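# Roll utility cart with paper through door into yellow bay

## Task

Move the utility cart from this room through the self-closing door and leave it parked in the yellow taped bay in the other room, with each of its four wheels fully inside the tape and none touching it. The case of copy paper has to be in the cart's top tray at the end, with no part of it overhanging the tray's edges. The door must be closed when you finish. You may use one robot or both, but any robot that falls over or is left leaning means failure.

## Robot and tools

Robots: r1 and r2 are identical Hello Robot Stretch 4 units, each about 1.6 m tall. Each has an omni-wheel base (rim within 0.23 m of its centre), a lift on a mast and one arm that extends forward, ending in a wrist (yaw, pitch, roll) and a two-finger gripper. Each robot reports in its own frames, so only camera images, lidar_m and wrist_depth_mm reveal where the two are relative to each other. A loose object may occasionally get nudged by something.

Frames: the base frame sits on the floor under the base centre, x ahead, y to the left, z up, in metres. hand_pose is a point between the open fingertips expressed in that frame; the printed value can be slightly wrong. base_odometry is in the frame the base had at scene start; it counts wheel turns only, so slip shows as travel. Heading is in radians, left positive, -3.142 to 3.142. If turned_by_wheels and turned_by_imu, summed over one move, disagree by over about 0.1 rad, the base likely struck or slid, and the heading is off by about that gap. base_tilt gives forward and right lean in degrees, each with a fixed bias of up to about 3.

move: always send blocking: false; it returns in about half a second while motion continues. Keys r1 and r2 each carry that robot's share; a robot not named receives nothing new and its lines show as "as last shown" / "not commanded". Per robot give base, joints or both, plus optional speeds, pace, contact_limits; or end_of_arm alone ("enable_torque" re-powers a wrist or gripper motor that shut off). base is a relative offset from where the base last reported itself, in its own frame: translate_m (forward +, -2 to 2 m), strafe_m (left +, -2 to 2 m), rotate_rad (counter-clockwise +, -3.2 to 3.2). translate_m and strafe_m may be combined for a straight diagonal; rotate_rad goes alone. joints are absolute targets by name: lift_m 0 to 1.2 m; arm_m 0 to 0.55 m extension; wrist_yaw_rad -1.134 to 4.276 (0 ahead, + left, 3.14 folded back); wrist_pitch_rad -1.117 to 4.259 (0 level, 1.57 down); wrist_roll_rad -1.117 to 4.259 (+ clockwise viewed from behind); gripper_m -0.038 to 0.141, the fingertip gap in metres (reading may be off by up to 0.015). Joint targets outside range get clipped and reported; other out-of-range values are refused, and unknown keys make the call invalid. pace is slow, default, fast or max (base up to 0.1/0.3/0.4/0.6 m/s; a raised lift slows the base). speeds sets a single joint's top speed instead (not the gripper). contact_limits, 0 to 1 (default 0.5), sets how hard arm_m, lift_m, translate_m, strafe_m or rotate_rad may push before stopping; put each next to its own command. A base limit persists until the next action naming base. cameras picks which images return: r1_head_camera, r1_head_left_camera, r1_head_right_camera, r1_wrist_camera, the same four for r2, or "all". A new move overrides only the targets it names. An empty move returns full state, all images and the scene number.

wait(seconds 0 to 10, cameras) lets things run and returns state; it returns early once some running move comes to rest. stop(cameras) brakes every running motion and rebrakes slack wheels; braked joints may still press on what they touch. zoom_image(camera, region [x0,y0,x1,y1] pixels, at most 504 each way) enlarges part of that camera's latest image. finished_scene(scene) ends the scene; the goal must hold without robot help. A refused call, or an unrequested stop, cancels your remaining calls in that reply.

Results: the line "move" gives per robot "done" or its worst status. Statuses: done; moving; off_target (rested short, may still push); contact_stop (held back, now slack); time_out (target dropped); limit_stop_at_own_body; limit_stop_at_tilt (lean above 6 degrees, everything slack until it eases); torque_fault (motor limp). on_its_own lists what happened uncommanded. lidar_m: 12 distances, 30-degree sectors counter-clockwise from straight ahead (4th left, 7th behind, 10th right); "-" means nothing seen or closer than 0.25 m; misses glass, thin legs. wrist_depth_mm: 7x7 grid of depths, 100 to 2000 mm. motor_effort: percent, peak in brackets; servo_current: mA, wrist and gripper.

Gripping: command gripper_m more than 0.015 below the object's width (about 0.06 below resists tugs); -0.02 or less closes fully behind a bar or handle. A real grip shows as a jump in the gripper servo_current. Open before twisting the base or wrist over a rim. Lifting 1 kg needs lift_m contact limit at least 0.15, 2 kg at least 0.3.

Avoid: any hard contact between the robots (including closing a gripper on the other robot's fingers); once bases touch, even millimetres more is a hard press. Two robots carrying one load drift apart by up to 3 cm per metre, which can tip them. Over 1 kg held with arm_m above 0.2 while driving or turning, especially fast, risks tipping, as do steady pushes with a high gripper. Self-collision risk: gripper over the base with lift below about 0.2 (0.45 pointing down), wrist pitched up while rolled, or yaw plus pitch below about -1.1. Don't slam the door, drop the paper, hit fixed or heavy objects hard, or let anything fall far. Thinking time passes in the scene, and faster completion is better.

Each tool is called as a command line: name --argument value for each argument, lists and objects as JSON in quotes; but a table of rows of numbers goes row by row, as --pt "numbers of a row", without its own name.

## Session

move

Scene clock: 0.00 s.
r1.base_odometry: x=+0.000 y=+0.000 heading=+0.000
r1.turned_by_wheels: +0.000
r1.turned_by_imu: +0.000
r1.base_tilt: forward=-1.6 right=+1.3
r1.lidar_m: 1.92 2.25 3.81 1.93 0.97 0.84 0.83 0.93 0.77 0.76 0.93 1.59
r1.base_status: not commanded
r1.joint_positions: lift_m=+0.127 arm_m=+0.000 wrist_yaw_rad=+3.089 wrist_pitch_rad=+0.002 wrist_roll_rad=+0.000 gripper_m=+0.056
r1.joint_status: not commanded
r1.measured_speeds: all 0
r1.motor_effort: lift_m=+20 arm_m=-4 wheel_0=+0 wheel_1=+1 wheel_2=+1
r1.servo_current: wrist_yaw_rad=39 wrist_pitch_rad=46 wrist_roll_rad=65 gripper_m=39
r1.hand_pose: x=-0.1125 y=+0.1024 z=+0.3046 quat_wxyz=(+0.026, -0.001, +0.000, +1.000) (m; r1's base frame)
r1.wrist_depth_mm: 137 138 - - - - - / 113 139 - - - - - / 117 140 224 - - - - / 137 161 - - - - - / - - - - - - - / - - 191 - 187 - - / 842 759 750 788 788 732 768
r2.base_odometry: x=+0.000 y=+0.000 heading=+0.000
r2.turned_by_wheels: +0.000
r2.turned_by_imu: +0.000
r2.base_tilt: forward=-0.6 right=+0.1
r2.lidar_m: 2.02 1.45 1.40 1.49 2.01 2.22 2.34 3.17 1.60 3.62 2.59 2.46
r2.base_status: not commanded
r2.joint_positions: lift_m=+0.295 arm_m=+0.000 wrist_yaw_rad=+3.133 wrist_pitch_rad=+0.002 wrist_roll_rad=+0.000 gripper_m=+0.056
r2.joint_status: not commanded
r2.measured_speeds: all 0
r2.motor_effort: lift_m=+18 arm_m=-4 wheel_0=+0 wheel_1=-1 wheel_2=+0
r2.servo_current: wrist_yaw_rad=46 wrist_pitch_rad=39 wrist_roll_rad=46 gripper_m=59
r2.hand_pose: x=-0.1167 y=+0.0898 z=+0.4727 quat_wxyz=(+0.004, -0.001, +0.000, +1.000) (m; r2's base frame)
r2.wrist_depth_mm: - 140 - - - - - / - 126 150 - - - - / - 130 185 - - - - / 144 143 272 - - - - / 229 - - - - - - / 226 1576 196 1576 190 1618 1464 / 226 1060 1138 - - 1025 1060
pictures: r1_head_camera, r1_head_left_camera, r1_head_right_camera, r1_wrist_camera, r2_head_camera, r2_head_left_camera, r2_head_right_camera, r2_wrist_camera
Images, in order (width x height): r1_head_camera 420x560, r1_head_left_camera 420x672, r1_head_right_camera 420x672, r1_wrist_camera 616x392, r2_head_camera 420x560, r2_head_left_camera 420x672, r2_head_right_camera 420x672, r2_wrist_camera 616x392.

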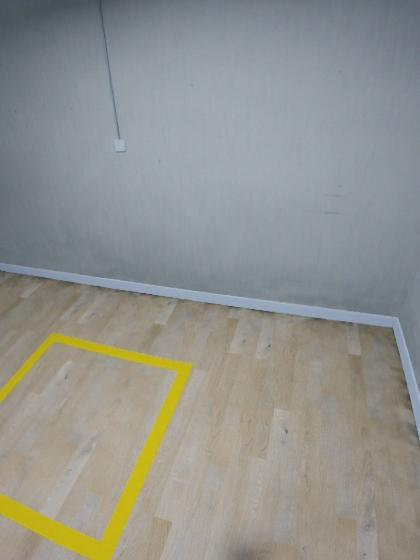

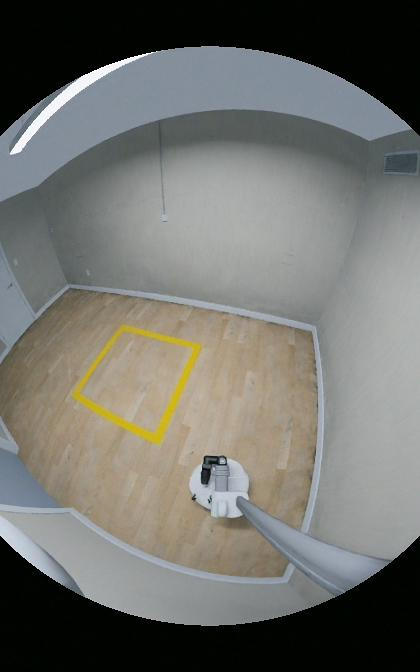

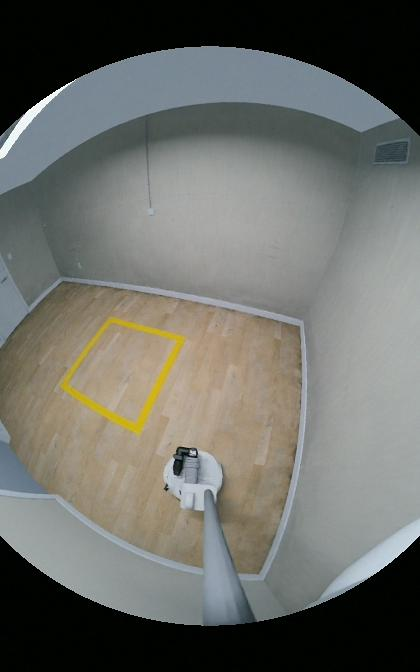

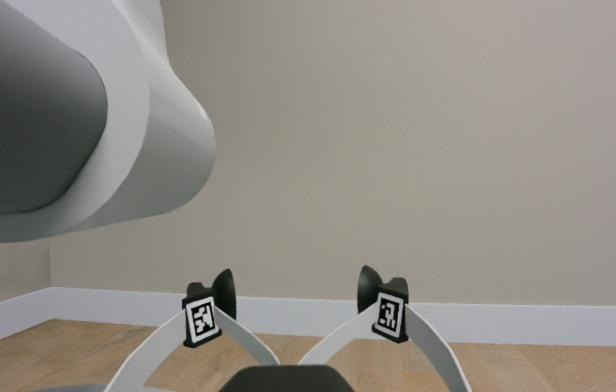

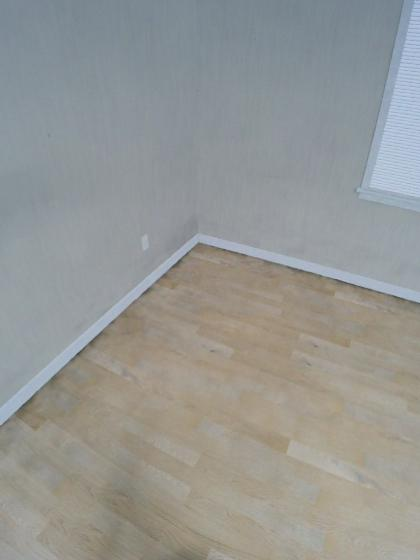

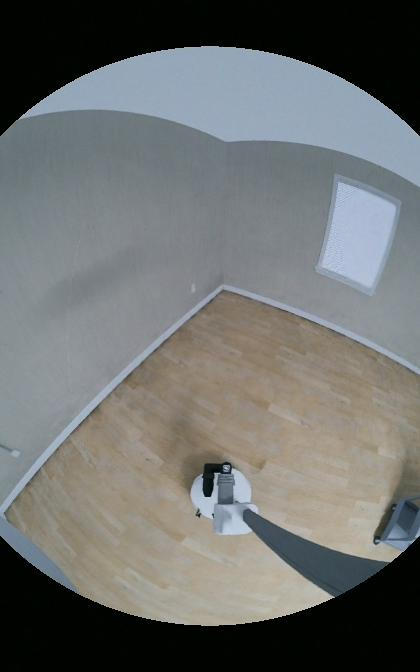

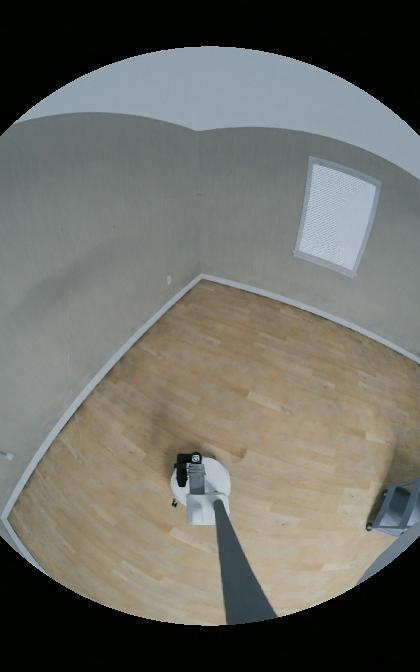

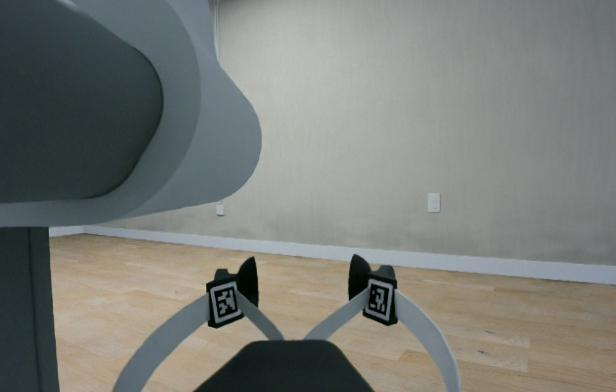

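move --blocking false --r1 '{"base":{"rotate_rad":1.3}}' --r2 '{"base":{"rotate_rad":-1.6}}'

wait --seconds 3

wait --seconds 1 --cameras '["all"]'

Scene clock: 4.07 s.
move: r1 moving; r2 moving
r1.base_odometry: x=+0.000 y=+0.000 heading=+0.252
r1.turned_by_wheels: +0.252
r1.turned_by_imu: +0.252
r1.base_tilt: forward=-1.6 right=+1.2
r1.lidar_m: 1.98 2.71 3.66 1.25 0.89 0.80 0.87 0.80 0.77 0.82 1.11 1.92
r1.base_status: rotate_rad moving
r1.joint_positions: lift_m=+0.127 arm_m=+0.000 wrist_yaw_rad=+3.089 wrist_pitch_rad=+0.002 wrist_roll_rad=+0.000 gripper_m=+0.056
r1.joint_status: not commanded
r1.measured_speeds: translate_m=-0.001 strafe_m=-0.001 rotate_rad=+0.980 lift_m=+0.000 arm_m=+0.000 wrist_yaw_rad=+0.000 wrist_pitch_rad=+0.000 wrist_roll_rad=+0.000
r1.motor_effort: lift_m=+20(20) arm_m=-4(4) wheel_0=-8(9) wheel_1=-6(9) wheel_2=-7(7)
r1.servo_current: wrist_yaw_rad=59(59) wrist_pitch_rad=39(46) wrist_roll_rad=46(59) gripper_m=39(39)
r1.hand_pose: x=-0.1125 y=+0.1024 z=+0.3046 quat_wxyz=(+0.026, -0.001, +0.000, +1.000) (m; r1's base frame)
r1.wrist_depth_mm: 136 138 - - - - - / 113 139 - - - - - / 114 139 226 - - - - / 137 162 - - - - - / - - - - - - - / - 1060 190 - 187 - - / 778 750 750 798 750 699 732
r2.base_odometry: x=+0.000 y=+0.000 heading=-0.252
r2.turned_by_wheels: -0.252
r2.turned_by_imu: -0.244
r2.base_tilt: forward=-0.7 right=+0.1
r2.lidar_m: 2.52 1.62 1.40 1.40 1.67 2.23 2.24 2.64 1.59 1.63 2.93 2.49
r2.base_status: rotate_rad moving
r2.joint_positions: lift_m=+0.295 arm_m=+0.000 wrist_yaw_rad=+3.133 wrist_pitch_rad=+0.002 wrist_roll_rad=+0.000 gripper_m=+0.056
r2.joint_status: not commanded
r2.measured_speeds: translate_m=+0.000 strafe_m=+0.000 rotate_rad=-0.974 lift_m=+0.000 arm_m=+0.000 wrist_yaw_rad=+0.000 wrist_pitch_rad=+0.000 wrist_roll_rad=+0.000
r2.motor_effort: lift_m=+18(18) arm_m=-4(4) wheel_0=+8(9) wheel_1=+8(10) wheel_2=+9(11)
r2.servo_current: wrist_yaw_rad=33(52) wrist_pitch_rad=39(46) wrist_roll_rad=52(52) gripper_m=39(59)
r2.hand_pose: x=-0.1167 y=+0.0898 z=+0.4727 quat_wxyz=(+0.004, -0.001, +0.000, +1.000) (m; r2's base frame)
r2.wrist_depth_mm: - 141 - - - - - / - 127 150 - - - - / - 130 184 - - - - / 144 143 272 - - - - / 229 - - - - - - / 227 1576 196 1576 190 1661 1464 / 226 1060 1138 - - 1060 1060
pictures: none

Scene clock: 5.47 s.
earlier move: r1 done; r2 moving
r1.base_odometry: x=+0.000 y=+0.000 heading=+1.300
r1.turned_by_wheels: +1.048
r1.turned_by_imu: +1.053
r1.base_tilt: forward=-1.6 right=+1.3
r1.lidar_m: 3.79 1.23 0.89 0.83 0.88 0.82 0.77 0.81 1.10 1.93 2.00 2.67
r1.base_status: done
r1.joint_positions: lift_m=+0.127 arm_m=+0.000 wrist_yaw_rad=+3.089 wrist_pitch_rad=+0.002 wrist_roll_rad=+0.000 gripper_m=+0.056
r1.joint_status: not commanded
r1.measured_speeds: all 0
r1.motor_effort: lift_m=+20(20) arm_m=-4(4) wheel_0=-4(10) wheel_1=-1(9) wheel_2=-1(8)
r1.servo_current: wrist_yaw_rad=52(65) wrist_pitch_rad=46(52) wrist_roll_rad=59(65) gripper_m=39(46)
r1.hand_pose: x=-0.1125 y=+0.1024 z=+0.3046 quat_wxyz=(+0.026, -0.001, +0.000, +1.000) (m; r1's base frame)
r1.wrist_depth_mm: 136 138 - - - - - / 113 139 - - - - - / 118 140 229 - - - - / 137 162 - - - - - / - - - - - - - / - - 191 - 187 - - / 788 707 750 143 778 768 809
r2.base_odometry: x=+0.000 y=+0.000 heading=-1.599
r2.turned_by_wheels: -1.347
r2.turned_by_imu: -1.311
r2.base_tilt: forward=-0.6 right=+0.0
r2.lidar_m: 3.64 2.60 2.47 2.05 1.49 1.41 1.47 1.98 2.23 2.32 3.11 1.62
r2.base_status: rotate_rad moving
r2.joint_positions: lift_m=+0.295 arm_m=+0.000 wrist_yaw_rad=+3.133 wrist_pitch_rad=+0.002 wrist_roll_rad=+0.000 gripper_m=+0.056
r2.joint_status: not commanded
r2.measured_speeds: all 0
r2.motor_effort: lift_m=+18(18) arm_m=-4(4) wheel_0=+4(11) wheel_1=+2(11) wheel_2=+5(11)
r2.servo_current: wrist_yaw_rad=39(59) wrist_pitch_rad=46(46) wrist_roll_rad=39(52) gripper_m=46(59)
r2.hand_pose: x=-0.1167 y=+0.0898 z=+0.4727 quat_wxyz=(+0.004, -0.001, +0.000, +1.000) (m; r2's base frame)
r2.wrist_depth_mm: - 140 - - - - - / - 126 141 - - - - / - 129 185 - - - - / 144 143 226 - - - - / 229 - - - - - - / 227 1576 196 1336 190 - - / 226 1078 1138 - - 1042 1060
wait: 1.40 of 3 s (r1 has come to rest)
pictures: none

Scene clock: 5.67 s.
earlier move: r2 done
r1.base_odometry: x=+0.000 y=+0.000 heading=+1.300
r1.turned_by_wheels: +0.000
r1.turned_by_imu: +0.000
r1.base_tilt: forward=-1.6 right=+1.3
r1.lidar_m: 3.78 1.26 0.89 0.84 0.88 0.81 0.76 0.83 1.10 1.90 1.99 2.70
r1.base_status: done
r1.joint_positions: lift_m=+0.127 arm_m=+0.000 wrist_yaw_rad=+3.089 wrist_pitch_rad=+0.002 wrist_roll_rad=+0.000 gripper_m=+0.056
r1.joint_status: not commanded
r1.measured_speeds: all 0
r1.motor_effort: lift_m=+20(20) arm_m=-4(4) wheel_0=-3(10) wheel_1=-1(9) wheel_2=-1(8)
r1.servo_current: wrist_yaw_rad=65(65) wrist_pitch_rad=52(52) wrist_roll_rad=59(65) gripper_m=39(46)
r1.hand_pose: x=-0.1125 y=+0.1024 z=+0.3046 quat_wxyz=(+0.026, -0.001, +0.000, +1.000) (m; r1's base frame)
r1.wrist_depth_mm: 136 139 - - - - - / 113 139 - - - - - / 118 139 229 - - - - / 137 162 - - - - - / - - - - - - - / - - 190 - 187 - - / 788 707 750 143 798 788 820
r2.base_odometry: x=+0.000 y=+0.000 heading=-1.599
r2.turned_by_wheels: +0.000
r2.turned_by_imu: +0.000
r2.base_tilt: forward=-0.7 right=+0.0
r2.lidar_m: 3.69 2.62 2.47 2.04 1.47 1.41 1.46 1.99 2.24 2.30 3.11 1.60
r2.base_status: done
r2.joint_positions: lift_m=+0.295 arm_m=+0.000 wrist_yaw_rad=+3.133 wrist_pitch_rad=+0.002 wrist_roll_rad=+0.000 gripper_m=+0.056
r2.joint_status: not commanded
r2.measured_speeds: all 0
r2.motor_effort: lift_m=+18(18) arm_m=-4(4) wheel_0=+5(11) wheel_1=+3(11) wheel_2=+5(11)
r2.servo_current: wrist_yaw_rad=39(59) wrist_pitch_rad=39(46) wrist_roll_rad=39(52) gripper_m=46(59)
r2.hand_pose: x=-0.1167 y=+0.0898 z=+0.4727 quat_wxyz=(+0.004, -0.001, +0.000, +1.000) (m; r2's base frame)
r2.wrist_depth_mm: - 140 - - - - - / - 126 142 - - - - / - 130 185 - - - - / 144 144 226 - - - - / 229 - - - - - - / 227 1576 196 1308 190 - - / 226 1060 1160 - - 1042 1060
wait: 0.20 of 1 s (r2 has come to rest)
pictures: r1_head_camera, r1_head_left_camera, r1_head_right_camera, r1_wrist_camera, r2_head_camera, r2_head_left_camera, r2_head_right_camera, r2_wrist_camera
Images, in order (width x height): r1_head_camera 420x560, r1_head_left_camera 420x672, r1_head_right_camera 420x672, r1_wrist_camera 616x392, r2_head_camera 420x560, r2_head_left_camera 420x672, r2_head_right_camera 420x672, r2_wrist_camera 616x392.

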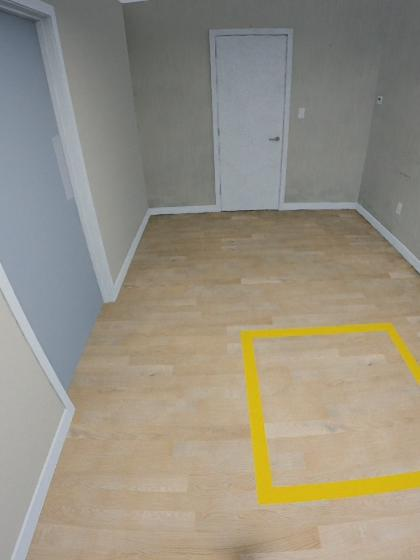

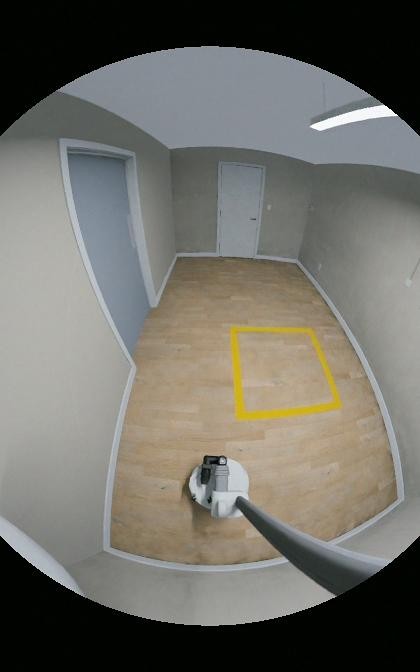

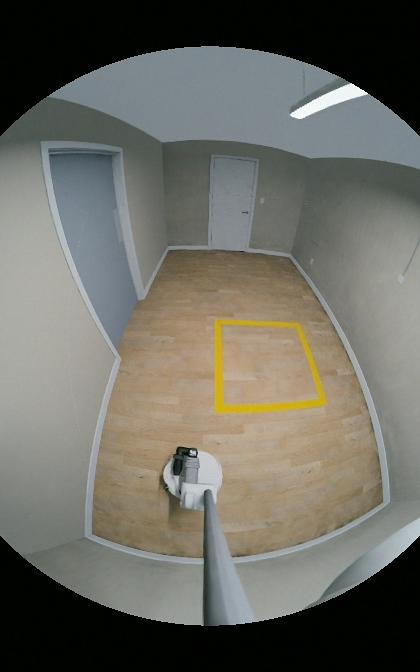

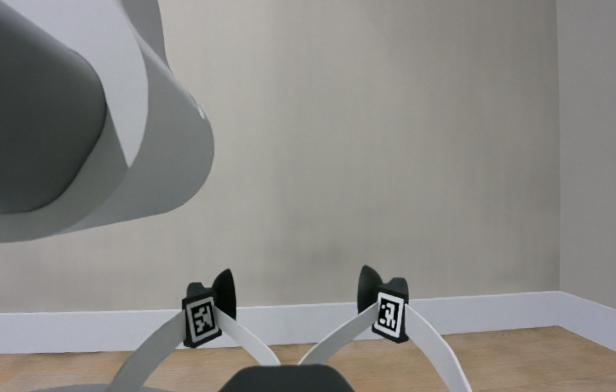

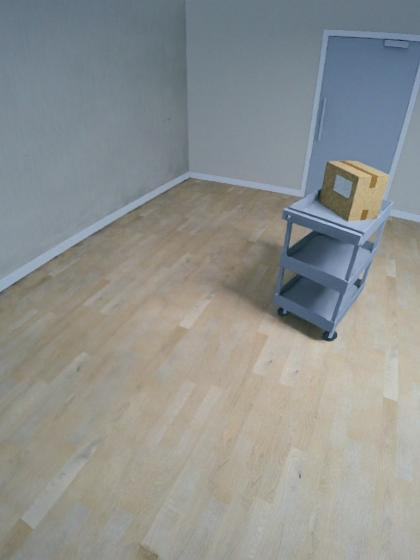

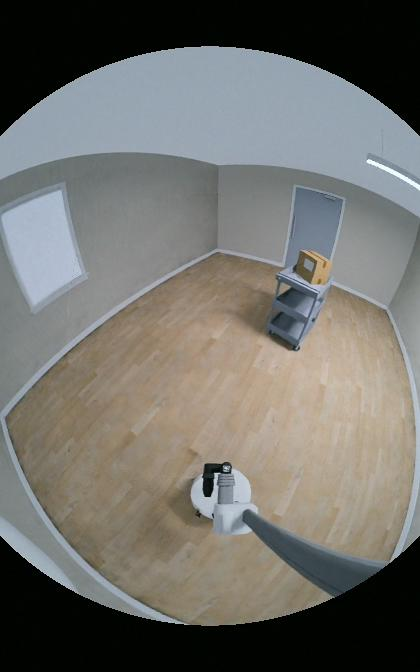

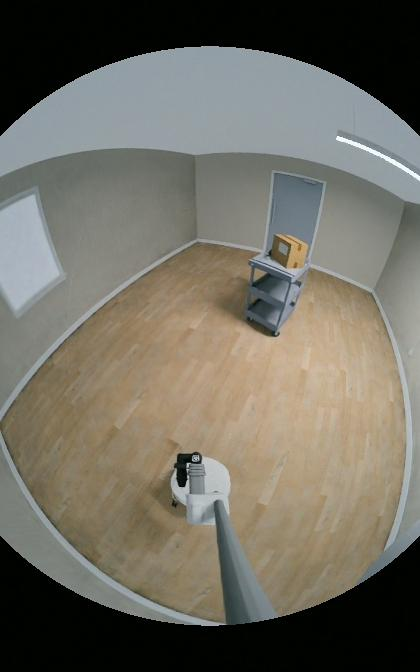

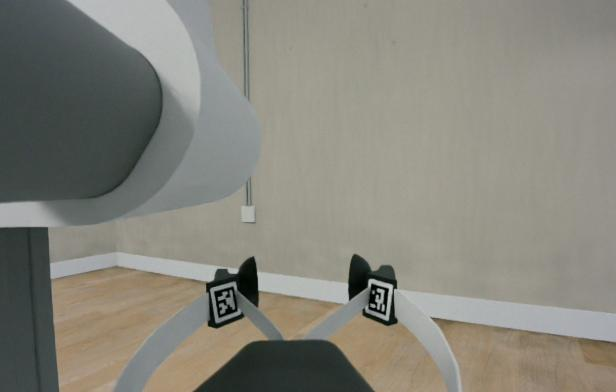

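zoom_image --camera "r2_head_camera" --region '[250, 20, 420, 350]'

zoom_image --camera "r1_head_camera" --region '[0, 0, 200, 500]'

zoom_image --camera "r2_head_right_camera" --region '[210, 150, 350, 350]'

Scaled by 1.527 from the camera's 420x560 image, which has a finer 1200x1600 frame.

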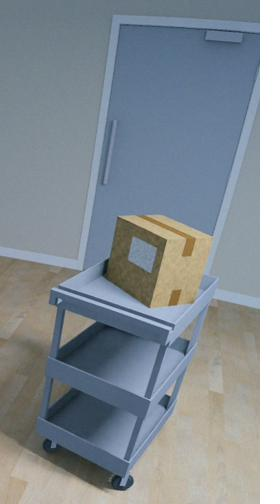

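Scaled by 1.008 from the camera's 420x560 image, which has a finer 600x800 frame.

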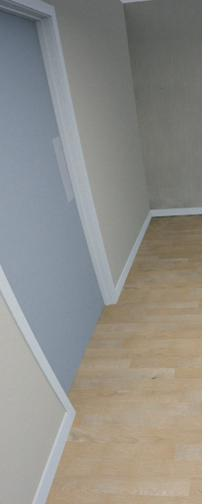

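Scaled by 2.520 from the camera's 420x672 image, which has a finer 600x960 frame.

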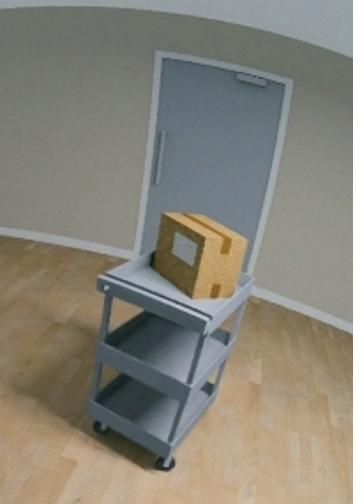

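move --blocking false --r1 '{"base":{"translate_m":1.42,"strafe_m":0.2},"pace":"max"}' --r2 '{"base":{"rotate_rad":-0.75},"joints":{"lift_m":0.8,"wrist_yaw_rad":0,"gripper_m":0.1}}'

wait --seconds 2

wait --seconds 3

wait --seconds 2 --cameras '["r1_head_camera","r1_head_left_camera","r2_head_camera","r2_wrist_camera","r2_head_right_camera"]'

Scene clock: 58.10 s.
move: r1 moving; r2 moving
r1.base_odometry: x=+0.008 y=+0.063 heading=+1.300
r1.turned_by_wheels: +0.000
r1.turned_by_imu: +0.000
r1.base_tilt: forward=-1.6 right=+1.3
r1.lidar_m: 3.76 1.25 0.87 0.81 0.87 0.89 0.83 0.86 1.18 1.94 2.00 2.68
r1.base_status: translate_m moving; strafe_m moving
r1.joint_positions: lift_m=+0.127 arm_m=+0.000 wrist_yaw_rad=+3.089 wrist_pitch_rad=+0.002 wrist_roll_rad=+0.000 gripper_m=+0.056
r1.joint_status: not commanded
r1.measured_speeds: translate_m=+0.242 strafe_m=+0.035 rotate_rad=-0.006 lift_m=+0.000 arm_m=+0.000 wrist_yaw_rad=+0.000 wrist_pitch_rad=+0.000 wrist_roll_rad=+0.000
r1.motor_effort: lift_m=+20(20) arm_m=-4(4) wheel_0=+5(9) wheel_1=+10(10) wheel_2=-14(14)
r1.servo_current: wrist_yaw_rad=46(52) wrist_pitch_rad=39(46) wrist_roll_rad=65(65) gripper_m=39(46)
r1.hand_pose: x=-0.1125 y=+0.1024 z=+0.3046 quat_wxyz=(+0.026, -0.001, +0.000, +1.000) (m; r1's base frame)
r1.wrist_depth_mm: - 137 - - - - - / - 137 - - - - - / 110 137 204 - - - - / 124 139 237 - - - - / - - - - - - - / - - 190 - 188 - - / 842 741 750 809 798 778 820
r2.base_odometry: x=+0.000 y=+0.000 heading=-1.851
r2.turned_by_wheels: -0.252
r2.turned_by_imu: -0.245
r2.base_tilt: forward=-0.7 right=+0.1
r2.lidar_m: 1.62 2.92 2.50 2.51 1.61 1.41 1.42 1.67 2.20 2.24 2.58 1.59
r2.base_status: rotate_rad moving
r2.joint_positions: lift_m=+0.333 arm_m=+0.000 wrist_yaw_rad=+2.570 wrist_pitch_rad=+0.002 wrist_roll_rad=+0.000 gripper_m=+0.075
r2.joint_status: lift_m moving; wrist_yaw_rad moving; gripper_m moving
r2.measured_speeds: translate_m=+0.001 strafe_m=+0.000 rotate_rad=-0.968 lift_m=+0.146 arm_m=+0.000 wrist_yaw_rad=-1.739 wrist_pitch_rad=+0.000 wrist_roll_rad=+0.000
r2.motor_effort: lift_m=+26(26) arm_m=-4(4) wheel_0=+8(10) wheel_1=+9(9) wheel_2=+10(11)
r2.servo_current: wrist_yaw_rad=85(111) wrist_pitch_rad=39(46) wrist_roll_rad=52(59) gripper_m=72(91)
r2.hand_pose: x=-0.0243 y=+0.2295 z=+0.5104 quat_wxyz=(+0.282, -0.001, +0.000, +0.959) (m; r2's base frame)
r2.wrist_depth_mm: - - - - - - - / - - - - - - - / 243 - - - - - - / - - - - - - - / - - - - - - - / - - 190 166 189 1499 1499 / 1205 1118 1229 - 1205 1078 1118
pictures: none

Scene clock: 60.10 s.
earlier move: r1 moving; r2 moving
r1.base_odometry: x=+0.149 y=+1.133 heading=+1.300
r1.turned_by_wheels: +0.000
r1.turned_by_imu: +0.001
r1.base_tilt: forward=-1.6 right=+1.3
r1.lidar_m: 2.77 1.18 0.85 0.71 0.74 1.01 1.89 1.98 2.18 2.03 2.13 2.87
r1.base_status: translate_m moving; strafe_m moving
r1.joint_positions: lift_m=+0.127 arm_m=+0.000 wrist_yaw_rad=+3.089 wrist_pitch_rad=+0.002 wrist_roll_rad=+0.000 gripper_m=+0.056
r1.joint_status: not commanded
r1.measured_speeds: translate_m=+0.546 strafe_m=+0.077 rotate_rad=-0.001 lift_m=+0.000 arm_m=+0.000 wrist_yaw_rad=+0.000 wrist_pitch_rad=+0.000 wrist_roll_rad=+0.000
r1.motor_effort: lift_m=+20(20) arm_m=-4(4) wheel_0=+1(9) wheel_1=+2(12) wheel_2=+0(17)
r1.servo_current: wrist_yaw_rad=46(72) wrist_pitch_rad=46(52) wrist_roll_rad=65(65) gripper_m=46(52)
r1.hand_pose: x=-0.1125 y=+0.1024 z=+0.3046 quat_wxyz=(+0.026, -0.001, +0.000, +1.000) (m; r1's base frame)
r1.wrist_depth_mm: - 138 - - - - - / - 138 219 - - - - / 111 138 211 - - - - / 128 141 298 - - - - / 138 - 1983 - - - - / 1205 1205 193 1205 187 1042 - / 842 768 750 788 788 778 768
r2.base_odometry: x=+0.000 y=+0.000 heading=-2.348
r2.turned_by_wheels: -0.497
r2.turned_by_imu: -0.484
r2.base_tilt: forward=-0.7 right=+0.1
r2.lidar_m: 1.61 1.64 2.91 2.47 2.52 1.62 1.39 1.40 1.68 2.21 2.24 2.62
r2.base_status: done
r2.joint_positions: lift_m=+0.795 arm_m=+0.000 wrist_yaw_rad=+0.003 wrist_pitch_rad=+0.002 wrist_roll_rad=+0.000 gripper_m=+0.100
r2.joint_status: lift_m moving; wrist_yaw_rad moving; the others done
r2.measured_speeds: translate_m=+0.000 strafe_m=+0.000 rotate_rad=+0.000 lift_m=+0.059 arm_m=+0.000 wrist_yaw_rad=+0.000 wrist_pitch_rad=+0.000 wrist_roll_rad=+0.000
r2.motor_effort: lift_m=+21(26) arm_m=-4(4) wheel_0=+4(10) wheel_1=+2(10) wheel_2=+5(11)
r2.servo_current: wrist_yaw_rad=65(156) wrist_pitch_rad=46(46) wrist_roll_rad=46(59) gripper_m=46(91)
r2.hand_pose: x=+0.4596 y=-0.0866 z=+0.9726 quat_wxyz=(+1.000, +0.000, +0.001, +0.001) (m; r2's base frame)
r2.wrist_depth_mm: - - - - - - - / - - - - - - - / - - - - - - - / - - 1808 - - - - / - - - - - - - / - - 193 - 196 - - / - 1983 - - - - -
wait: 2.00 s; no rest
pictures: none

Scene clock: 60.57 s.
earlier move: r1 moving; r2 done
r1.base_odometry: x=+0.175 y=+1.329 heading=+1.300
r1.turned_by_wheels: +0.000
r1.turned_by_imu: +0.001
r1.base_tilt: forward=-1.6 right=+1.2
r1.lidar_m: 2.60 1.02 0.83 0.76 0.73 0.99 2.10 2.20 2.19 2.07 2.13 2.69
r1.base_status: translate_m moving; strafe_m moving
r1.joint_positions: lift_m=+0.127 arm_m=+0.000 wrist_yaw_rad=+3.089 wrist_pitch_rad=+0.002 wrist_roll_rad=+0.000 gripper_m=+0.056
r1.joint_status: not commanded
r1.measured_speeds: translate_m=+0.312 strafe_m=+0.044 rotate_rad=+0.002 lift_m=+0.000 arm_m=+0.000 wrist_yaw_rad=+0.000 wrist_pitch_rad=+0.000 wrist_roll_rad=+0.000
r1.motor_effort: lift_m=+20(20) arm_m=-4(4) wheel_0=+1(9) wheel_1=+1(12) wheel_2=+3(17)
r1.servo_current: wrist_yaw_rad=52(72) wrist_pitch_rad=46(52) wrist_roll_rad=52(65) gripper_m=39(52)
r1.hand_pose: x=-0.1125 y=+0.1024 z=+0.3046 quat_wxyz=(+0.026, -0.001, +0.000, +1.000) (m; r1's base frame)
r1.wrist_depth_mm: 136 139 - - - - - / 113 139 - - - - - / 118 140 273 - - - - / 137 162 - - - - - / - - - - - - - / 1205 1205 193 1182 187 1042 - / 854 750 759 798 788 778 768
r2.base_odometry: x=+0.000 y=+0.000 heading=-2.348
r2.turned_by_wheels: +0.000
r2.turned_by_imu: +0.000
r2.base_tilt: forward=-0.7 right=+0.0
r2.lidar_m: 1.62 1.64 2.89 2.49 2.51 1.62 1.41 1.42 1.65 2.24 2.26 2.61
r2.base_status: done
r2.joint_positions: lift_m=+0.800 arm_m=+0.000 wrist_yaw_rad=+0.003 wrist_pitch_rad=+0.002 wrist_roll_rad=+0.000 gripper_m=+0.100
r2.joint_status: all done
r2.measured_speeds: all 0
r2.motor_effort: lift_m=+21(26) arm_m=-4(4) wheel_0=+4(10) wheel_1=+2(10) wheel_2=+5(11)
r2.servo_current: wrist_yaw_rad=52(156) wrist_pitch_rad=33(46) wrist_roll_rad=46(59) gripper_m=59(91)
r2.hand_pose: x=+0.4596 y=-0.0866 z=+0.9775 quat_wxyz=(+1.000, +0.000, +0.001, +0.001) (m; r2's base frame)
r2.wrist_depth_mm: - - - - - - - / - - - - - - - / - - - - - - - / - - 1808 - - - - / - - - - - - - / - - 193 - 195 - - / - 1921 - - - - -
wait: 0.47 of 3 s (r2 has come to rest)
pictures: none

Scene clock: 61.57 s.
earlier move: r1 done
r1.base_odometry: x=+0.187 y=+1.422 heading=+1.300
r1.turned_by_wheels: +0.000
r1.turned_by_imu: +0.000
r1.base_tilt: forward=-1.6 right=+1.3
r1.lidar_m: 2.51 1.04 0.81 0.76 0.76 0.98 2.19 2.29 2.22 2.09 2.16 2.63
r1.base_status: done
r1.joint_positions: lift_m=+0.127 arm_m=+0.000 wrist_yaw_rad=+3.089 wrist_pitch_rad=+0.002 wrist_roll_rad=+0.000 gripper_m=+0.056
r1.joint_status: not commanded
r1.measured_speeds: all 0
r1.motor_effort: lift_m=+20(20) arm_m=-4(4) wheel_0=+1(9) wheel_1=-1(12) wheel_2=+1(17)
r1.servo_current: wrist_yaw_rad=46(72) wrist_pitch_rad=39(52) wrist_roll_rad=39(65) gripper_m=39(52)
r1.hand_pose: x=-0.1125 y=+0.1024 z=+0.3046 quat_wxyz=(+0.026, -0.001, +0.000, +1.000) (m; r1's base frame)
r1.wrist_depth_mm: 136 139 - - - - - / 113 139 - - - - - / 118 140 272 - - - - / 137 162 - - - - - / 1983 - - - - - - / 1182 1205 193 1182 188 1042 - / 741 750 759 798 798 778 -
r2.base_odometry: x=+0.000 y=+0.000 heading=-2.348
r2.turned_by_wheels: +0.000
r2.turned_by_imu: +0.000
r2.base_tilt: forward=-0.6 right=+0.1
r2.lidar_m: 1.62 1.65 2.90 2.47 2.52 1.64 1.41 1.40 1.67 2.22 2.22 2.62
r2.base_status: done
r2.joint_positions: lift_m=+0.800 arm_m=+0.000 wrist_yaw_rad=+0.003 wrist_pitch_rad=+0.002 wrist_roll_rad=+0.000 gripper_m=+0.100
r2.joint_status: all done
r2.measured_speeds: all 0
r2.motor_effort: lift_m=+21(26) arm_m=-4(4) wheel_0=+5(10) wheel_1=+2(10) wheel_2=+5(11)
r2.servo_current: wrist_yaw_rad=46(156) wrist_pitch_rad=46(46) wrist_roll_rad=46(59) gripper_m=52(91)
r2.hand_pose: x=+0.4596 y=-0.0866 z=+0.9775 quat_wxyz=(+1.000, +0.000, +0.001, +0.001) (m; r2's base frame)
r2.wrist_depth_mm: - - - - - - - / - - - - - - - / - - - - - - - / - - 1808 - - - - / - - - - - - - / - - 193 - 196 - - / - 1921 - - - - -
wait: 1.00 of 2 s (r1 has come to rest)
pictures: r1_head_camera, r1_head_left_camera, r2_head_camera, r2_head_right_camera, r2_wrist_camera
Images, in order (width x height): r1_head_camera 420x560, r1_head_left_camera 420x672, r2_head_camera 420x560, r2_head_right_camera 420x672, r2_wrist_camera 616x392.

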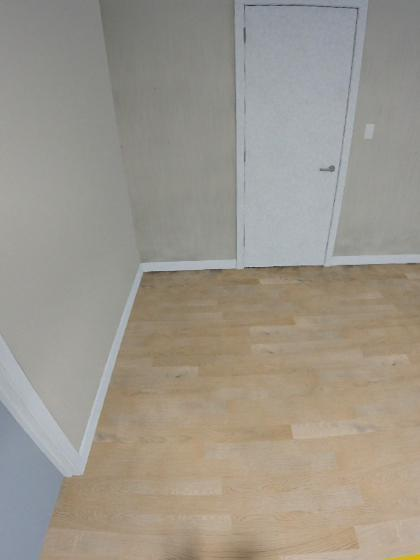

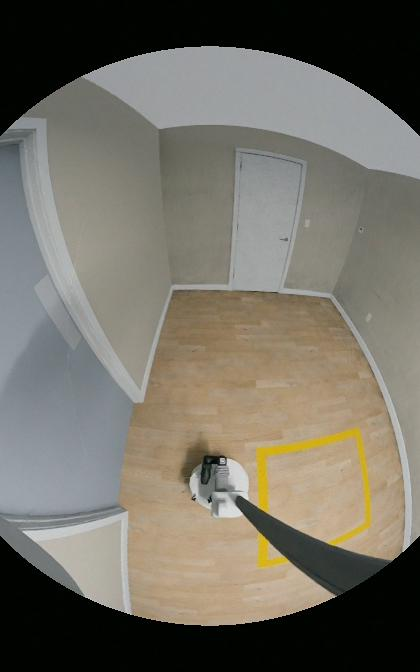

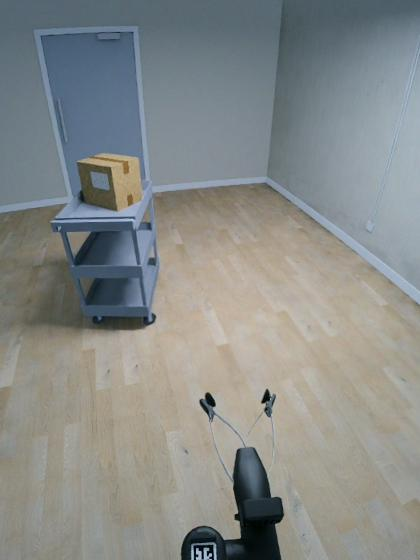

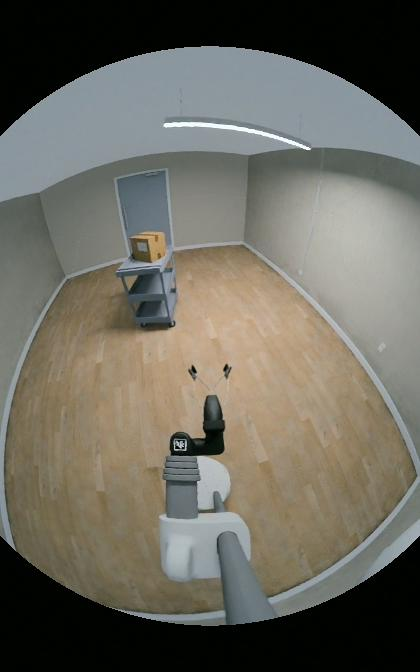

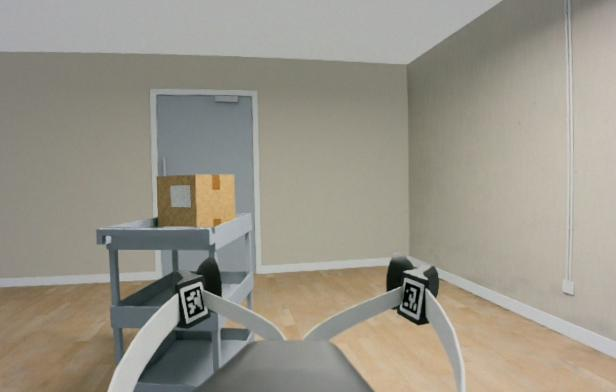

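move --blocking false --r1 '{"base":{"rotate_rad":1.6},"pace":"fast"}' --r2 '{"base":{"translate_m":0.4,"strafe_m":0.6},"joints":{"wrist_roll_rad":1.57,"lift_m":0.74}}'

wait --seconds 3

wait --seconds 3 --cameras '["r1_head_camera","r2_head_camera","r2_wrist_camera"]'

move --blocking false --cameras '["r1_head_camera","r2_head_camera","r2_wrist_camera","r2_head_right_camera"]' --r1 '{"base":{"translate_m":0.52}}'

Scene clock: 80.77 s.
move: r1 moving; r2 moving
r1.base_odometry: x=+0.187 y=+1.422 heading=+1.678
r1.turned_by_wheels: +0.378
r1.turned_by_imu: +0.379
r1.base_tilt: forward=-1.6 right=+1.3
r1.lidar_m: 1.20 0.85 0.76 0.77 0.85 1.66 2.21 2.31 2.11 2.13 2.59 2.51
r1.base_status: rotate_rad moving
r1.joint_positions: lift_m=+0.127 arm_m=+0.000 wrist_yaw_rad=+3.089 wrist_pitch_rad=+0.002 wrist_roll_rad=+0.000 gripper_m=+0.056
r1.joint_status: not commanded
r1.measured_speeds: translate_m=+0.001 strafe_m=+0.000 rotate_rad=+1.461 lift_m=+0.000 arm_m=+0.000 wrist_yaw_rad=+0.000 wrist_pitch_rad=+0.000 wrist_roll_rad=+0.000
r1.motor_effort: lift_m=+20(20) arm_m=-4(4) wheel_0=-9(10) wheel_1=-8(9) wheel_2=-8(9)
r1.servo_current: wrist_yaw_rad=52(52) wrist_pitch_rad=52(52) wrist_roll_rad=39(59) gripper_m=39(46)
r1.hand_pose: x=-0.1125 y=+0.1024 z=+0.3046 quat_wxyz=(+0.026, -0.001, +0.000, +1.000) (m; r1's base frame)
r1.wrist_depth_mm: 136 139 - - - - - / 113 139 - - - - - / 118 140 273 - - - - / 137 162 - - - - - / 1921 - - - - - - / 1205 1205 192 1182 187 1182 1138 / 842 741 741 798 798 778 809
r2.base_odometry: x=+0.007 y=-0.031 heading=-2.348
r2.turned_by_wheels: +0.000
r2.turned_by_imu: +0.000
r2.base_tilt: forward=-0.7 right=+0.1
r2.lidar_m: 1.58 1.62 2.88 2.47 2.50 1.64 1.43 1.43 1.69 2.27 2.24 2.65
r2.base_status: translate_m moving; strafe_m moving
r2.joint_positions: lift_m=+0.763 arm_m=+0.000 wrist_yaw_rad=+0.003 wrist_pitch_rad=+0.002 wrist_roll_rad=+0.589 gripper_m=+0.100
r2.joint_status: lift_m moving; wrist_roll_rad moving
r2.measured_speeds: translate_m=+0.066 strafe_m=+0.102 rotate_rad=+0.003 lift_m=-0.124 arm_m=+0.000 wrist_yaw_rad=+0.000 wrist_pitch_rad=+0.000 wrist_roll_rad=+1.820
r2.motor_effort: lift_m=+15(18) arm_m=-4(4) wheel_0=-7(8) wheel_1=+10(11) wheel_2=-9(10)
r2.servo_current: wrist_yaw_rad=39(52) wrist_pitch_rad=39(46) wrist_roll_rad=65(111) gripper_m=52(52)
r2.hand_pose: x=+0.4596 y=-0.0866 z=+0.9411 quat_wxyz=(+0.957, +0.290, +0.001, +0.001) (m; r2's base frame)
r2.wrist_depth_mm: - - - - - - - / - - - - - - - / - - - - - - - / - - - - - - - / - - 1661 - - - 1808 / - - 193 - 194 1661 1499 / - - 1863 - 1756 1464 1255
pictures: none

Scene clock: 82.03 s.
earlier move: r1 done; r2 moving
r1.base_odometry: x=+0.187 y=+1.422 heading=+2.900
r1.turned_by_wheels: +1.222
r1.turned_by_imu: +1.229
r1.base_tilt: forward=-1.6 right=+1.2
r1.lidar_m: 0.74 0.77 0.99 2.19 2.30 2.19 2.07 2.18 2.63 2.54 0.98 0.80
r1.base_status: done
r1.joint_positions: lift_m=+0.127 arm_m=+0.000 wrist_yaw_rad=+3.089 wrist_pitch_rad=+0.002 wrist_roll_rad=+0.000 gripper_m=+0.056
r1.joint_status: not commanded
r1.measured_speeds: all 0
r1.motor_effort: lift_m=+20(20) arm_m=-4(4) wheel_0=-3(12) wheel_1=+2(9) wheel_2=+2(10)
r1.servo_current: wrist_yaw_rad=52(72) wrist_pitch_rad=39(52) wrist_roll_rad=59(65) gripper_m=39(46)
r1.hand_pose: x=-0.1125 y=+0.1024 z=+0.3046 quat_wxyz=(+0.026, -0.001, +0.000, +1.000) (m; r1's base frame)
r1.wrist_depth_mm: 136 139 - - - - - / 113 139 - - - - - / 117 139 272 - - - - / 137 161 - - - - - / 1921 - - - - - - / 1160 1205 192 1182 187 1160 1229 / 842 163 750 788 798 778 768
r2.base_odometry: x=+0.072 y=-0.344 heading=-2.349
r2.turned_by_wheels: +0.000
r2.turned_by_imu: +0.001
r2.base_tilt: forward=-0.7 right=+0.0
r2.lidar_m: 1.37 1.47 2.62 2.26 2.25 1.90 1.67 1.65 1.98 2.44 2.46 2.90
r2.base_status: translate_m moving; strafe_m moving
r2.joint_positions: lift_m=+0.740 arm_m=+0.000 wrist_yaw_rad=+0.003 wrist_pitch_rad=+0.002 wrist_roll_rad=+1.568 gripper_m=+0.100
r2.joint_status: all done
r2.measured_speeds: translate_m=+0.167 strafe_m=+0.251 rotate_rad=+0.000 lift_m=+0.000 arm_m=+0.000 wrist_yaw_rad=+0.000 wrist_pitch_rad=+0.000 wrist_roll_rad=+0.000
r2.motor_effort: lift_m=+14(18) arm_m=-4(4) wheel_0=-4(11) wheel_1=+7(13) wheel_2=-8(12)
r2.servo_current: wrist_yaw_rad=46(59) wrist_pitch_rad=46(46) wrist_roll_rad=46(111) gripper_m=52(52)
r2.hand_pose: x=+0.4595 y=-0.0866 z=+0.9181 quat_wxyz=(+0.708, +0.706, +0.001, +0.000) (m; r2's base frame)
r2.wrist_depth_mm: - - - - - 1863 1281 / - - - - - 1921 1281 / - - - - - 1863 1281 / - - - - - 1863 1308 / - - - 1499 1576 1661 1205 / - - 193 1464 193 - 1205 / - - - - - - 1281
wait: 1.27 of 3 s (r1 has come to rest)
pictures: none

Scene clock: 84.17 s.
earlier move: r2 done
r1.base_odometry: x=+0.187 y=+1.422 heading=+2.900
r1.turned_by_wheels: +0.000
r1.turned_by_imu: +0.000
r1.base_tilt: forward=-1.6 right=+1.3
r1.lidar_m: 0.76 0.75 0.98 2.19 2.29 2.20 2.08 2.20 2.63 2.53 0.98 0.80
r1.base_status: done
r1.joint_positions: lift_m=+0.127 arm_m=+0.000 wrist_yaw_rad=+3.089 wrist_pitch_rad=+0.002 wrist_roll_rad=+0.000 gripper_m=+0.056
r1.joint_status: not commanded
r1.measured_speeds: all 0
r1.motor_effort: lift_m=+20(20) arm_m=-4(4) wheel_0=-2(12) wheel_1=+2(9) wheel_2=+2(10)
r1.servo_current: wrist_yaw_rad=52(72) wrist_pitch_rad=39(52) wrist_roll_rad=59(65) gripper_m=39(52)
r1.hand_pose: x=-0.1125 y=+0.1024 z=+0.3046 quat_wxyz=(+0.026, -0.001, +0.000, +1.000) (m; r1's base frame)
r1.wrist_depth_mm: 136 138 - - - - - / 113 139 - - - - - / 117 140 272 - - - - / 137 162 - - - - - / - - - - - - - / 1160 1205 192 1205 187 1160 1229 / 842 163 759 809 788 778 768
r2.base_odometry: x=+0.147 y=-0.706 heading=-2.349
r2.turned_by_wheels: +0.000
r2.turned_by_imu: +0.001
r2.base_tilt: forward=-0.6 right=+0.1
r2.lidar_m: 1.18 3.81 2.31 2.01 2.01 2.20 1.91 1.94 2.29 2.70 2.73 3.16
r2.base_status: done
r2.joint_positions: lift_m=+0.740 arm_m=+0.000 wrist_yaw_rad=+0.003 wrist_pitch_rad=+0.002 wrist_roll_rad=+1.568 gripper_m=+0.100
r2.joint_status: all done
r2.measured_speeds: all 0
r2.motor_effort: lift_m=+14(18) arm_m=-4(4) wheel_0=-3(11) wheel_1=+2(13) wheel_2=-5(12)
r2.servo_current: wrist_yaw_rad=26(59) wrist_pitch_rad=39(46) wrist_roll_rad=46(111) gripper_m=52(59)
r2.hand_pose: x=+0.4595 y=-0.0866 z=+0.9181 quat_wxyz=(+0.708, +0.706, +0.001, +0.000) (m; r2's base frame)
r2.wrist_depth_mm: - - - - - 1756 1281 / - - - - - 1756 1308 / - - - - - 1661 1205 / - - - 1229 - 1008 1160 / - - - 1336 1618 1008 - / - - 193 - 193 1537 1281 / - - - - - - 1281
wait: 2.13 of 3 s (r2 has come to rest)
pictures: r1_head_camera, r2_head_camera, r2_wrist_camera
Images, in order (width x height): r1_head_camera 420x560, r2_head_camera 420x560, r2_wrist_camera 616x392.

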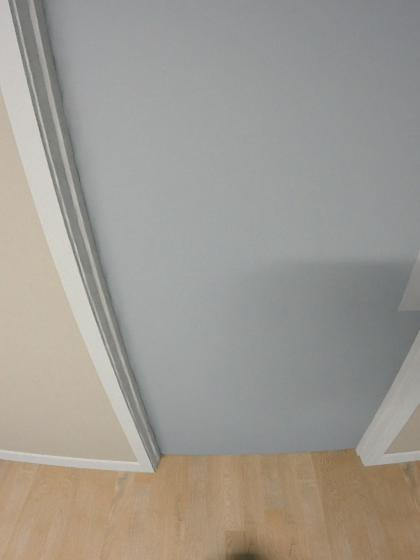

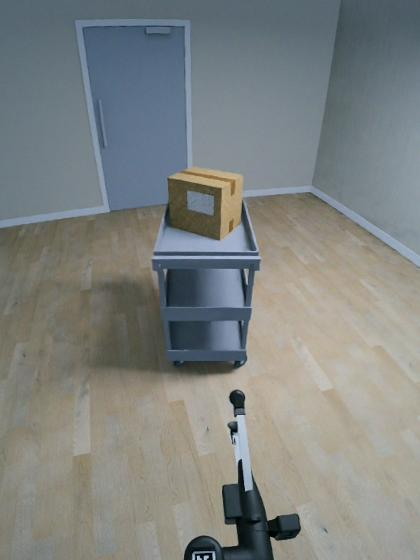

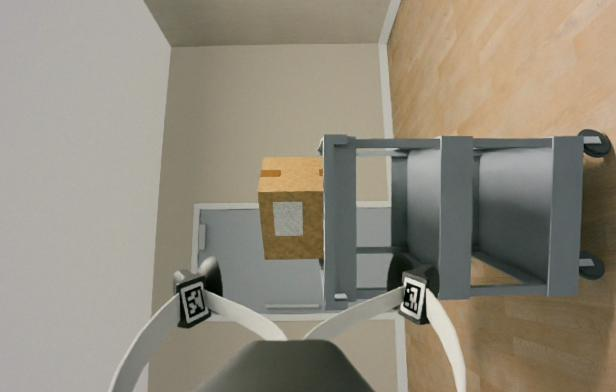

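Scene clock: 84.67 s.
move: r1 moving
r1.base_odometry: x=+0.157 y=+1.429 heading=+2.900
r1.turned_by_wheels: +0.000
r1.turned_by_imu: +0.000
r1.base_tilt: forward=-1.6 right=+1.3
r1.lidar_m: 0.74 0.72 0.97 2.19 2.25 2.21 2.11 2.23 2.65 2.52 0.95 0.76
r1.base_status: translate_m moving
r1.joint_positions: lift_m=+0.127 arm_m=+0.000 wrist_yaw_rad=+3.089 wrist_pitch_rad=+0.002 wrist_roll_rad=+0.000 gripper_m=+0.056
r1.joint_status: not commanded
r1.measured_speeds: translate_m=+0.122 strafe_m=-0.001 rotate_rad=-0.002 lift_m=+0.000 arm_m=+0.000 wrist_yaw_rad=+0.000 wrist_pitch_rad=+0.000 wrist_roll_rad=+0.000
r1.motor_effort: lift_m=+20(20) arm_m=-4(4) wheel_0=+6(7) wheel_1=+7(7) wheel_2=-9(9)
r1.servo_current: wrist_yaw_rad=46(65) wrist_pitch_rad=39(46) wrist_roll_rad=46(65) gripper_m=39(46)
r1.hand_pose: x=-0.1125 y=+0.1024 z=+0.3046 quat_wxyz=(+0.026, -0.001, +0.000, +1.000) (m; r1's base frame)
r1.wrist_depth_mm: 137 139 - - - - - / 113 139 - - - - - / 117 139 271 - - - - / 137 160 - - - - - / 1921 - - - - - - / 1229 1160 192 1182 187 1182 1229 / 854 163 750 788 788 768 778
r2: as last shown
r2.turned_by_imu: +0.000
r2.base_tilt: forward=-0.7 right=+0.1
r2.lidar_m: 1.18 3.86 2.35 2.01 2.01 2.23 1.91 1.94 2.28 2.70 2.70 3.19
r2.motor_effort: lift_m=+14(14) arm_m=-4(4) wheel_0=-3(4) wheel_1=+2(2) wheel_2=-5(6)
r2.servo_current: wrist_yaw_rad=39(59) wrist_pitch_rad=39(46) wrist_roll_rad=52(59) gripper_m=52(52)
r2.wrist_depth_mm: - - - - - 1863 1255 / - - - - - 1863 1281 / - - - - - 1618 1229 / - - - 1255 - 1008 1160 / - - - 1366 1618 1008 - / - - 193 - 193 1618 1255 / - - - - - - 1281
pictures: r1_head_camera, r2_head_camera, r2_head_right_camera, r2_wrist_camera
Images, in order (width x height): r1_head_camera 420x560, r2_head_camera 420x560, r2_head_right_camera 420x672, r2_wrist_camera 616x392.

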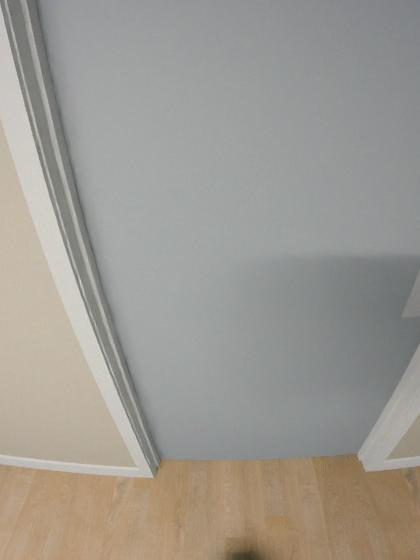

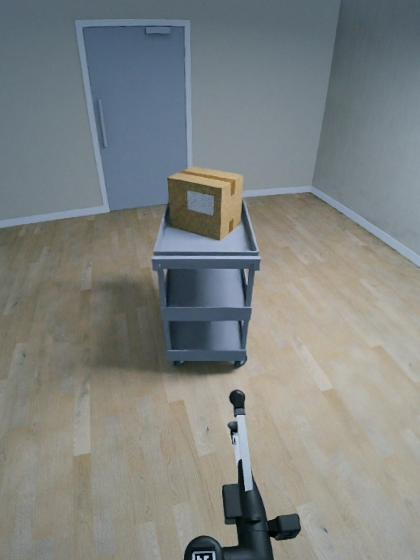

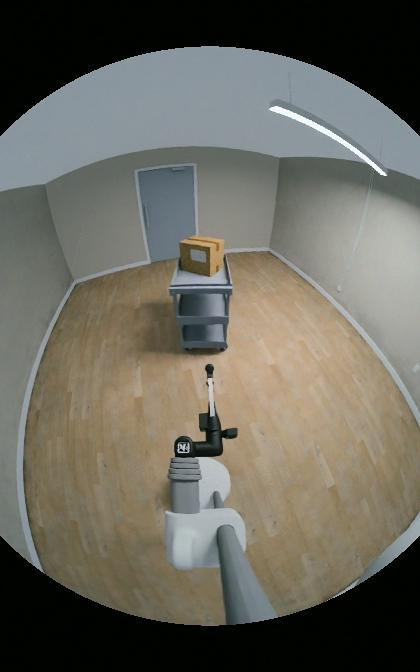

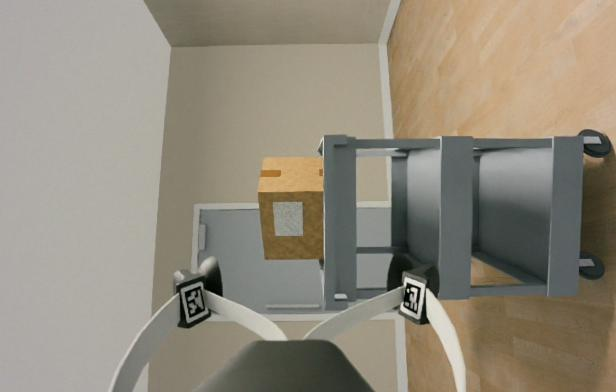

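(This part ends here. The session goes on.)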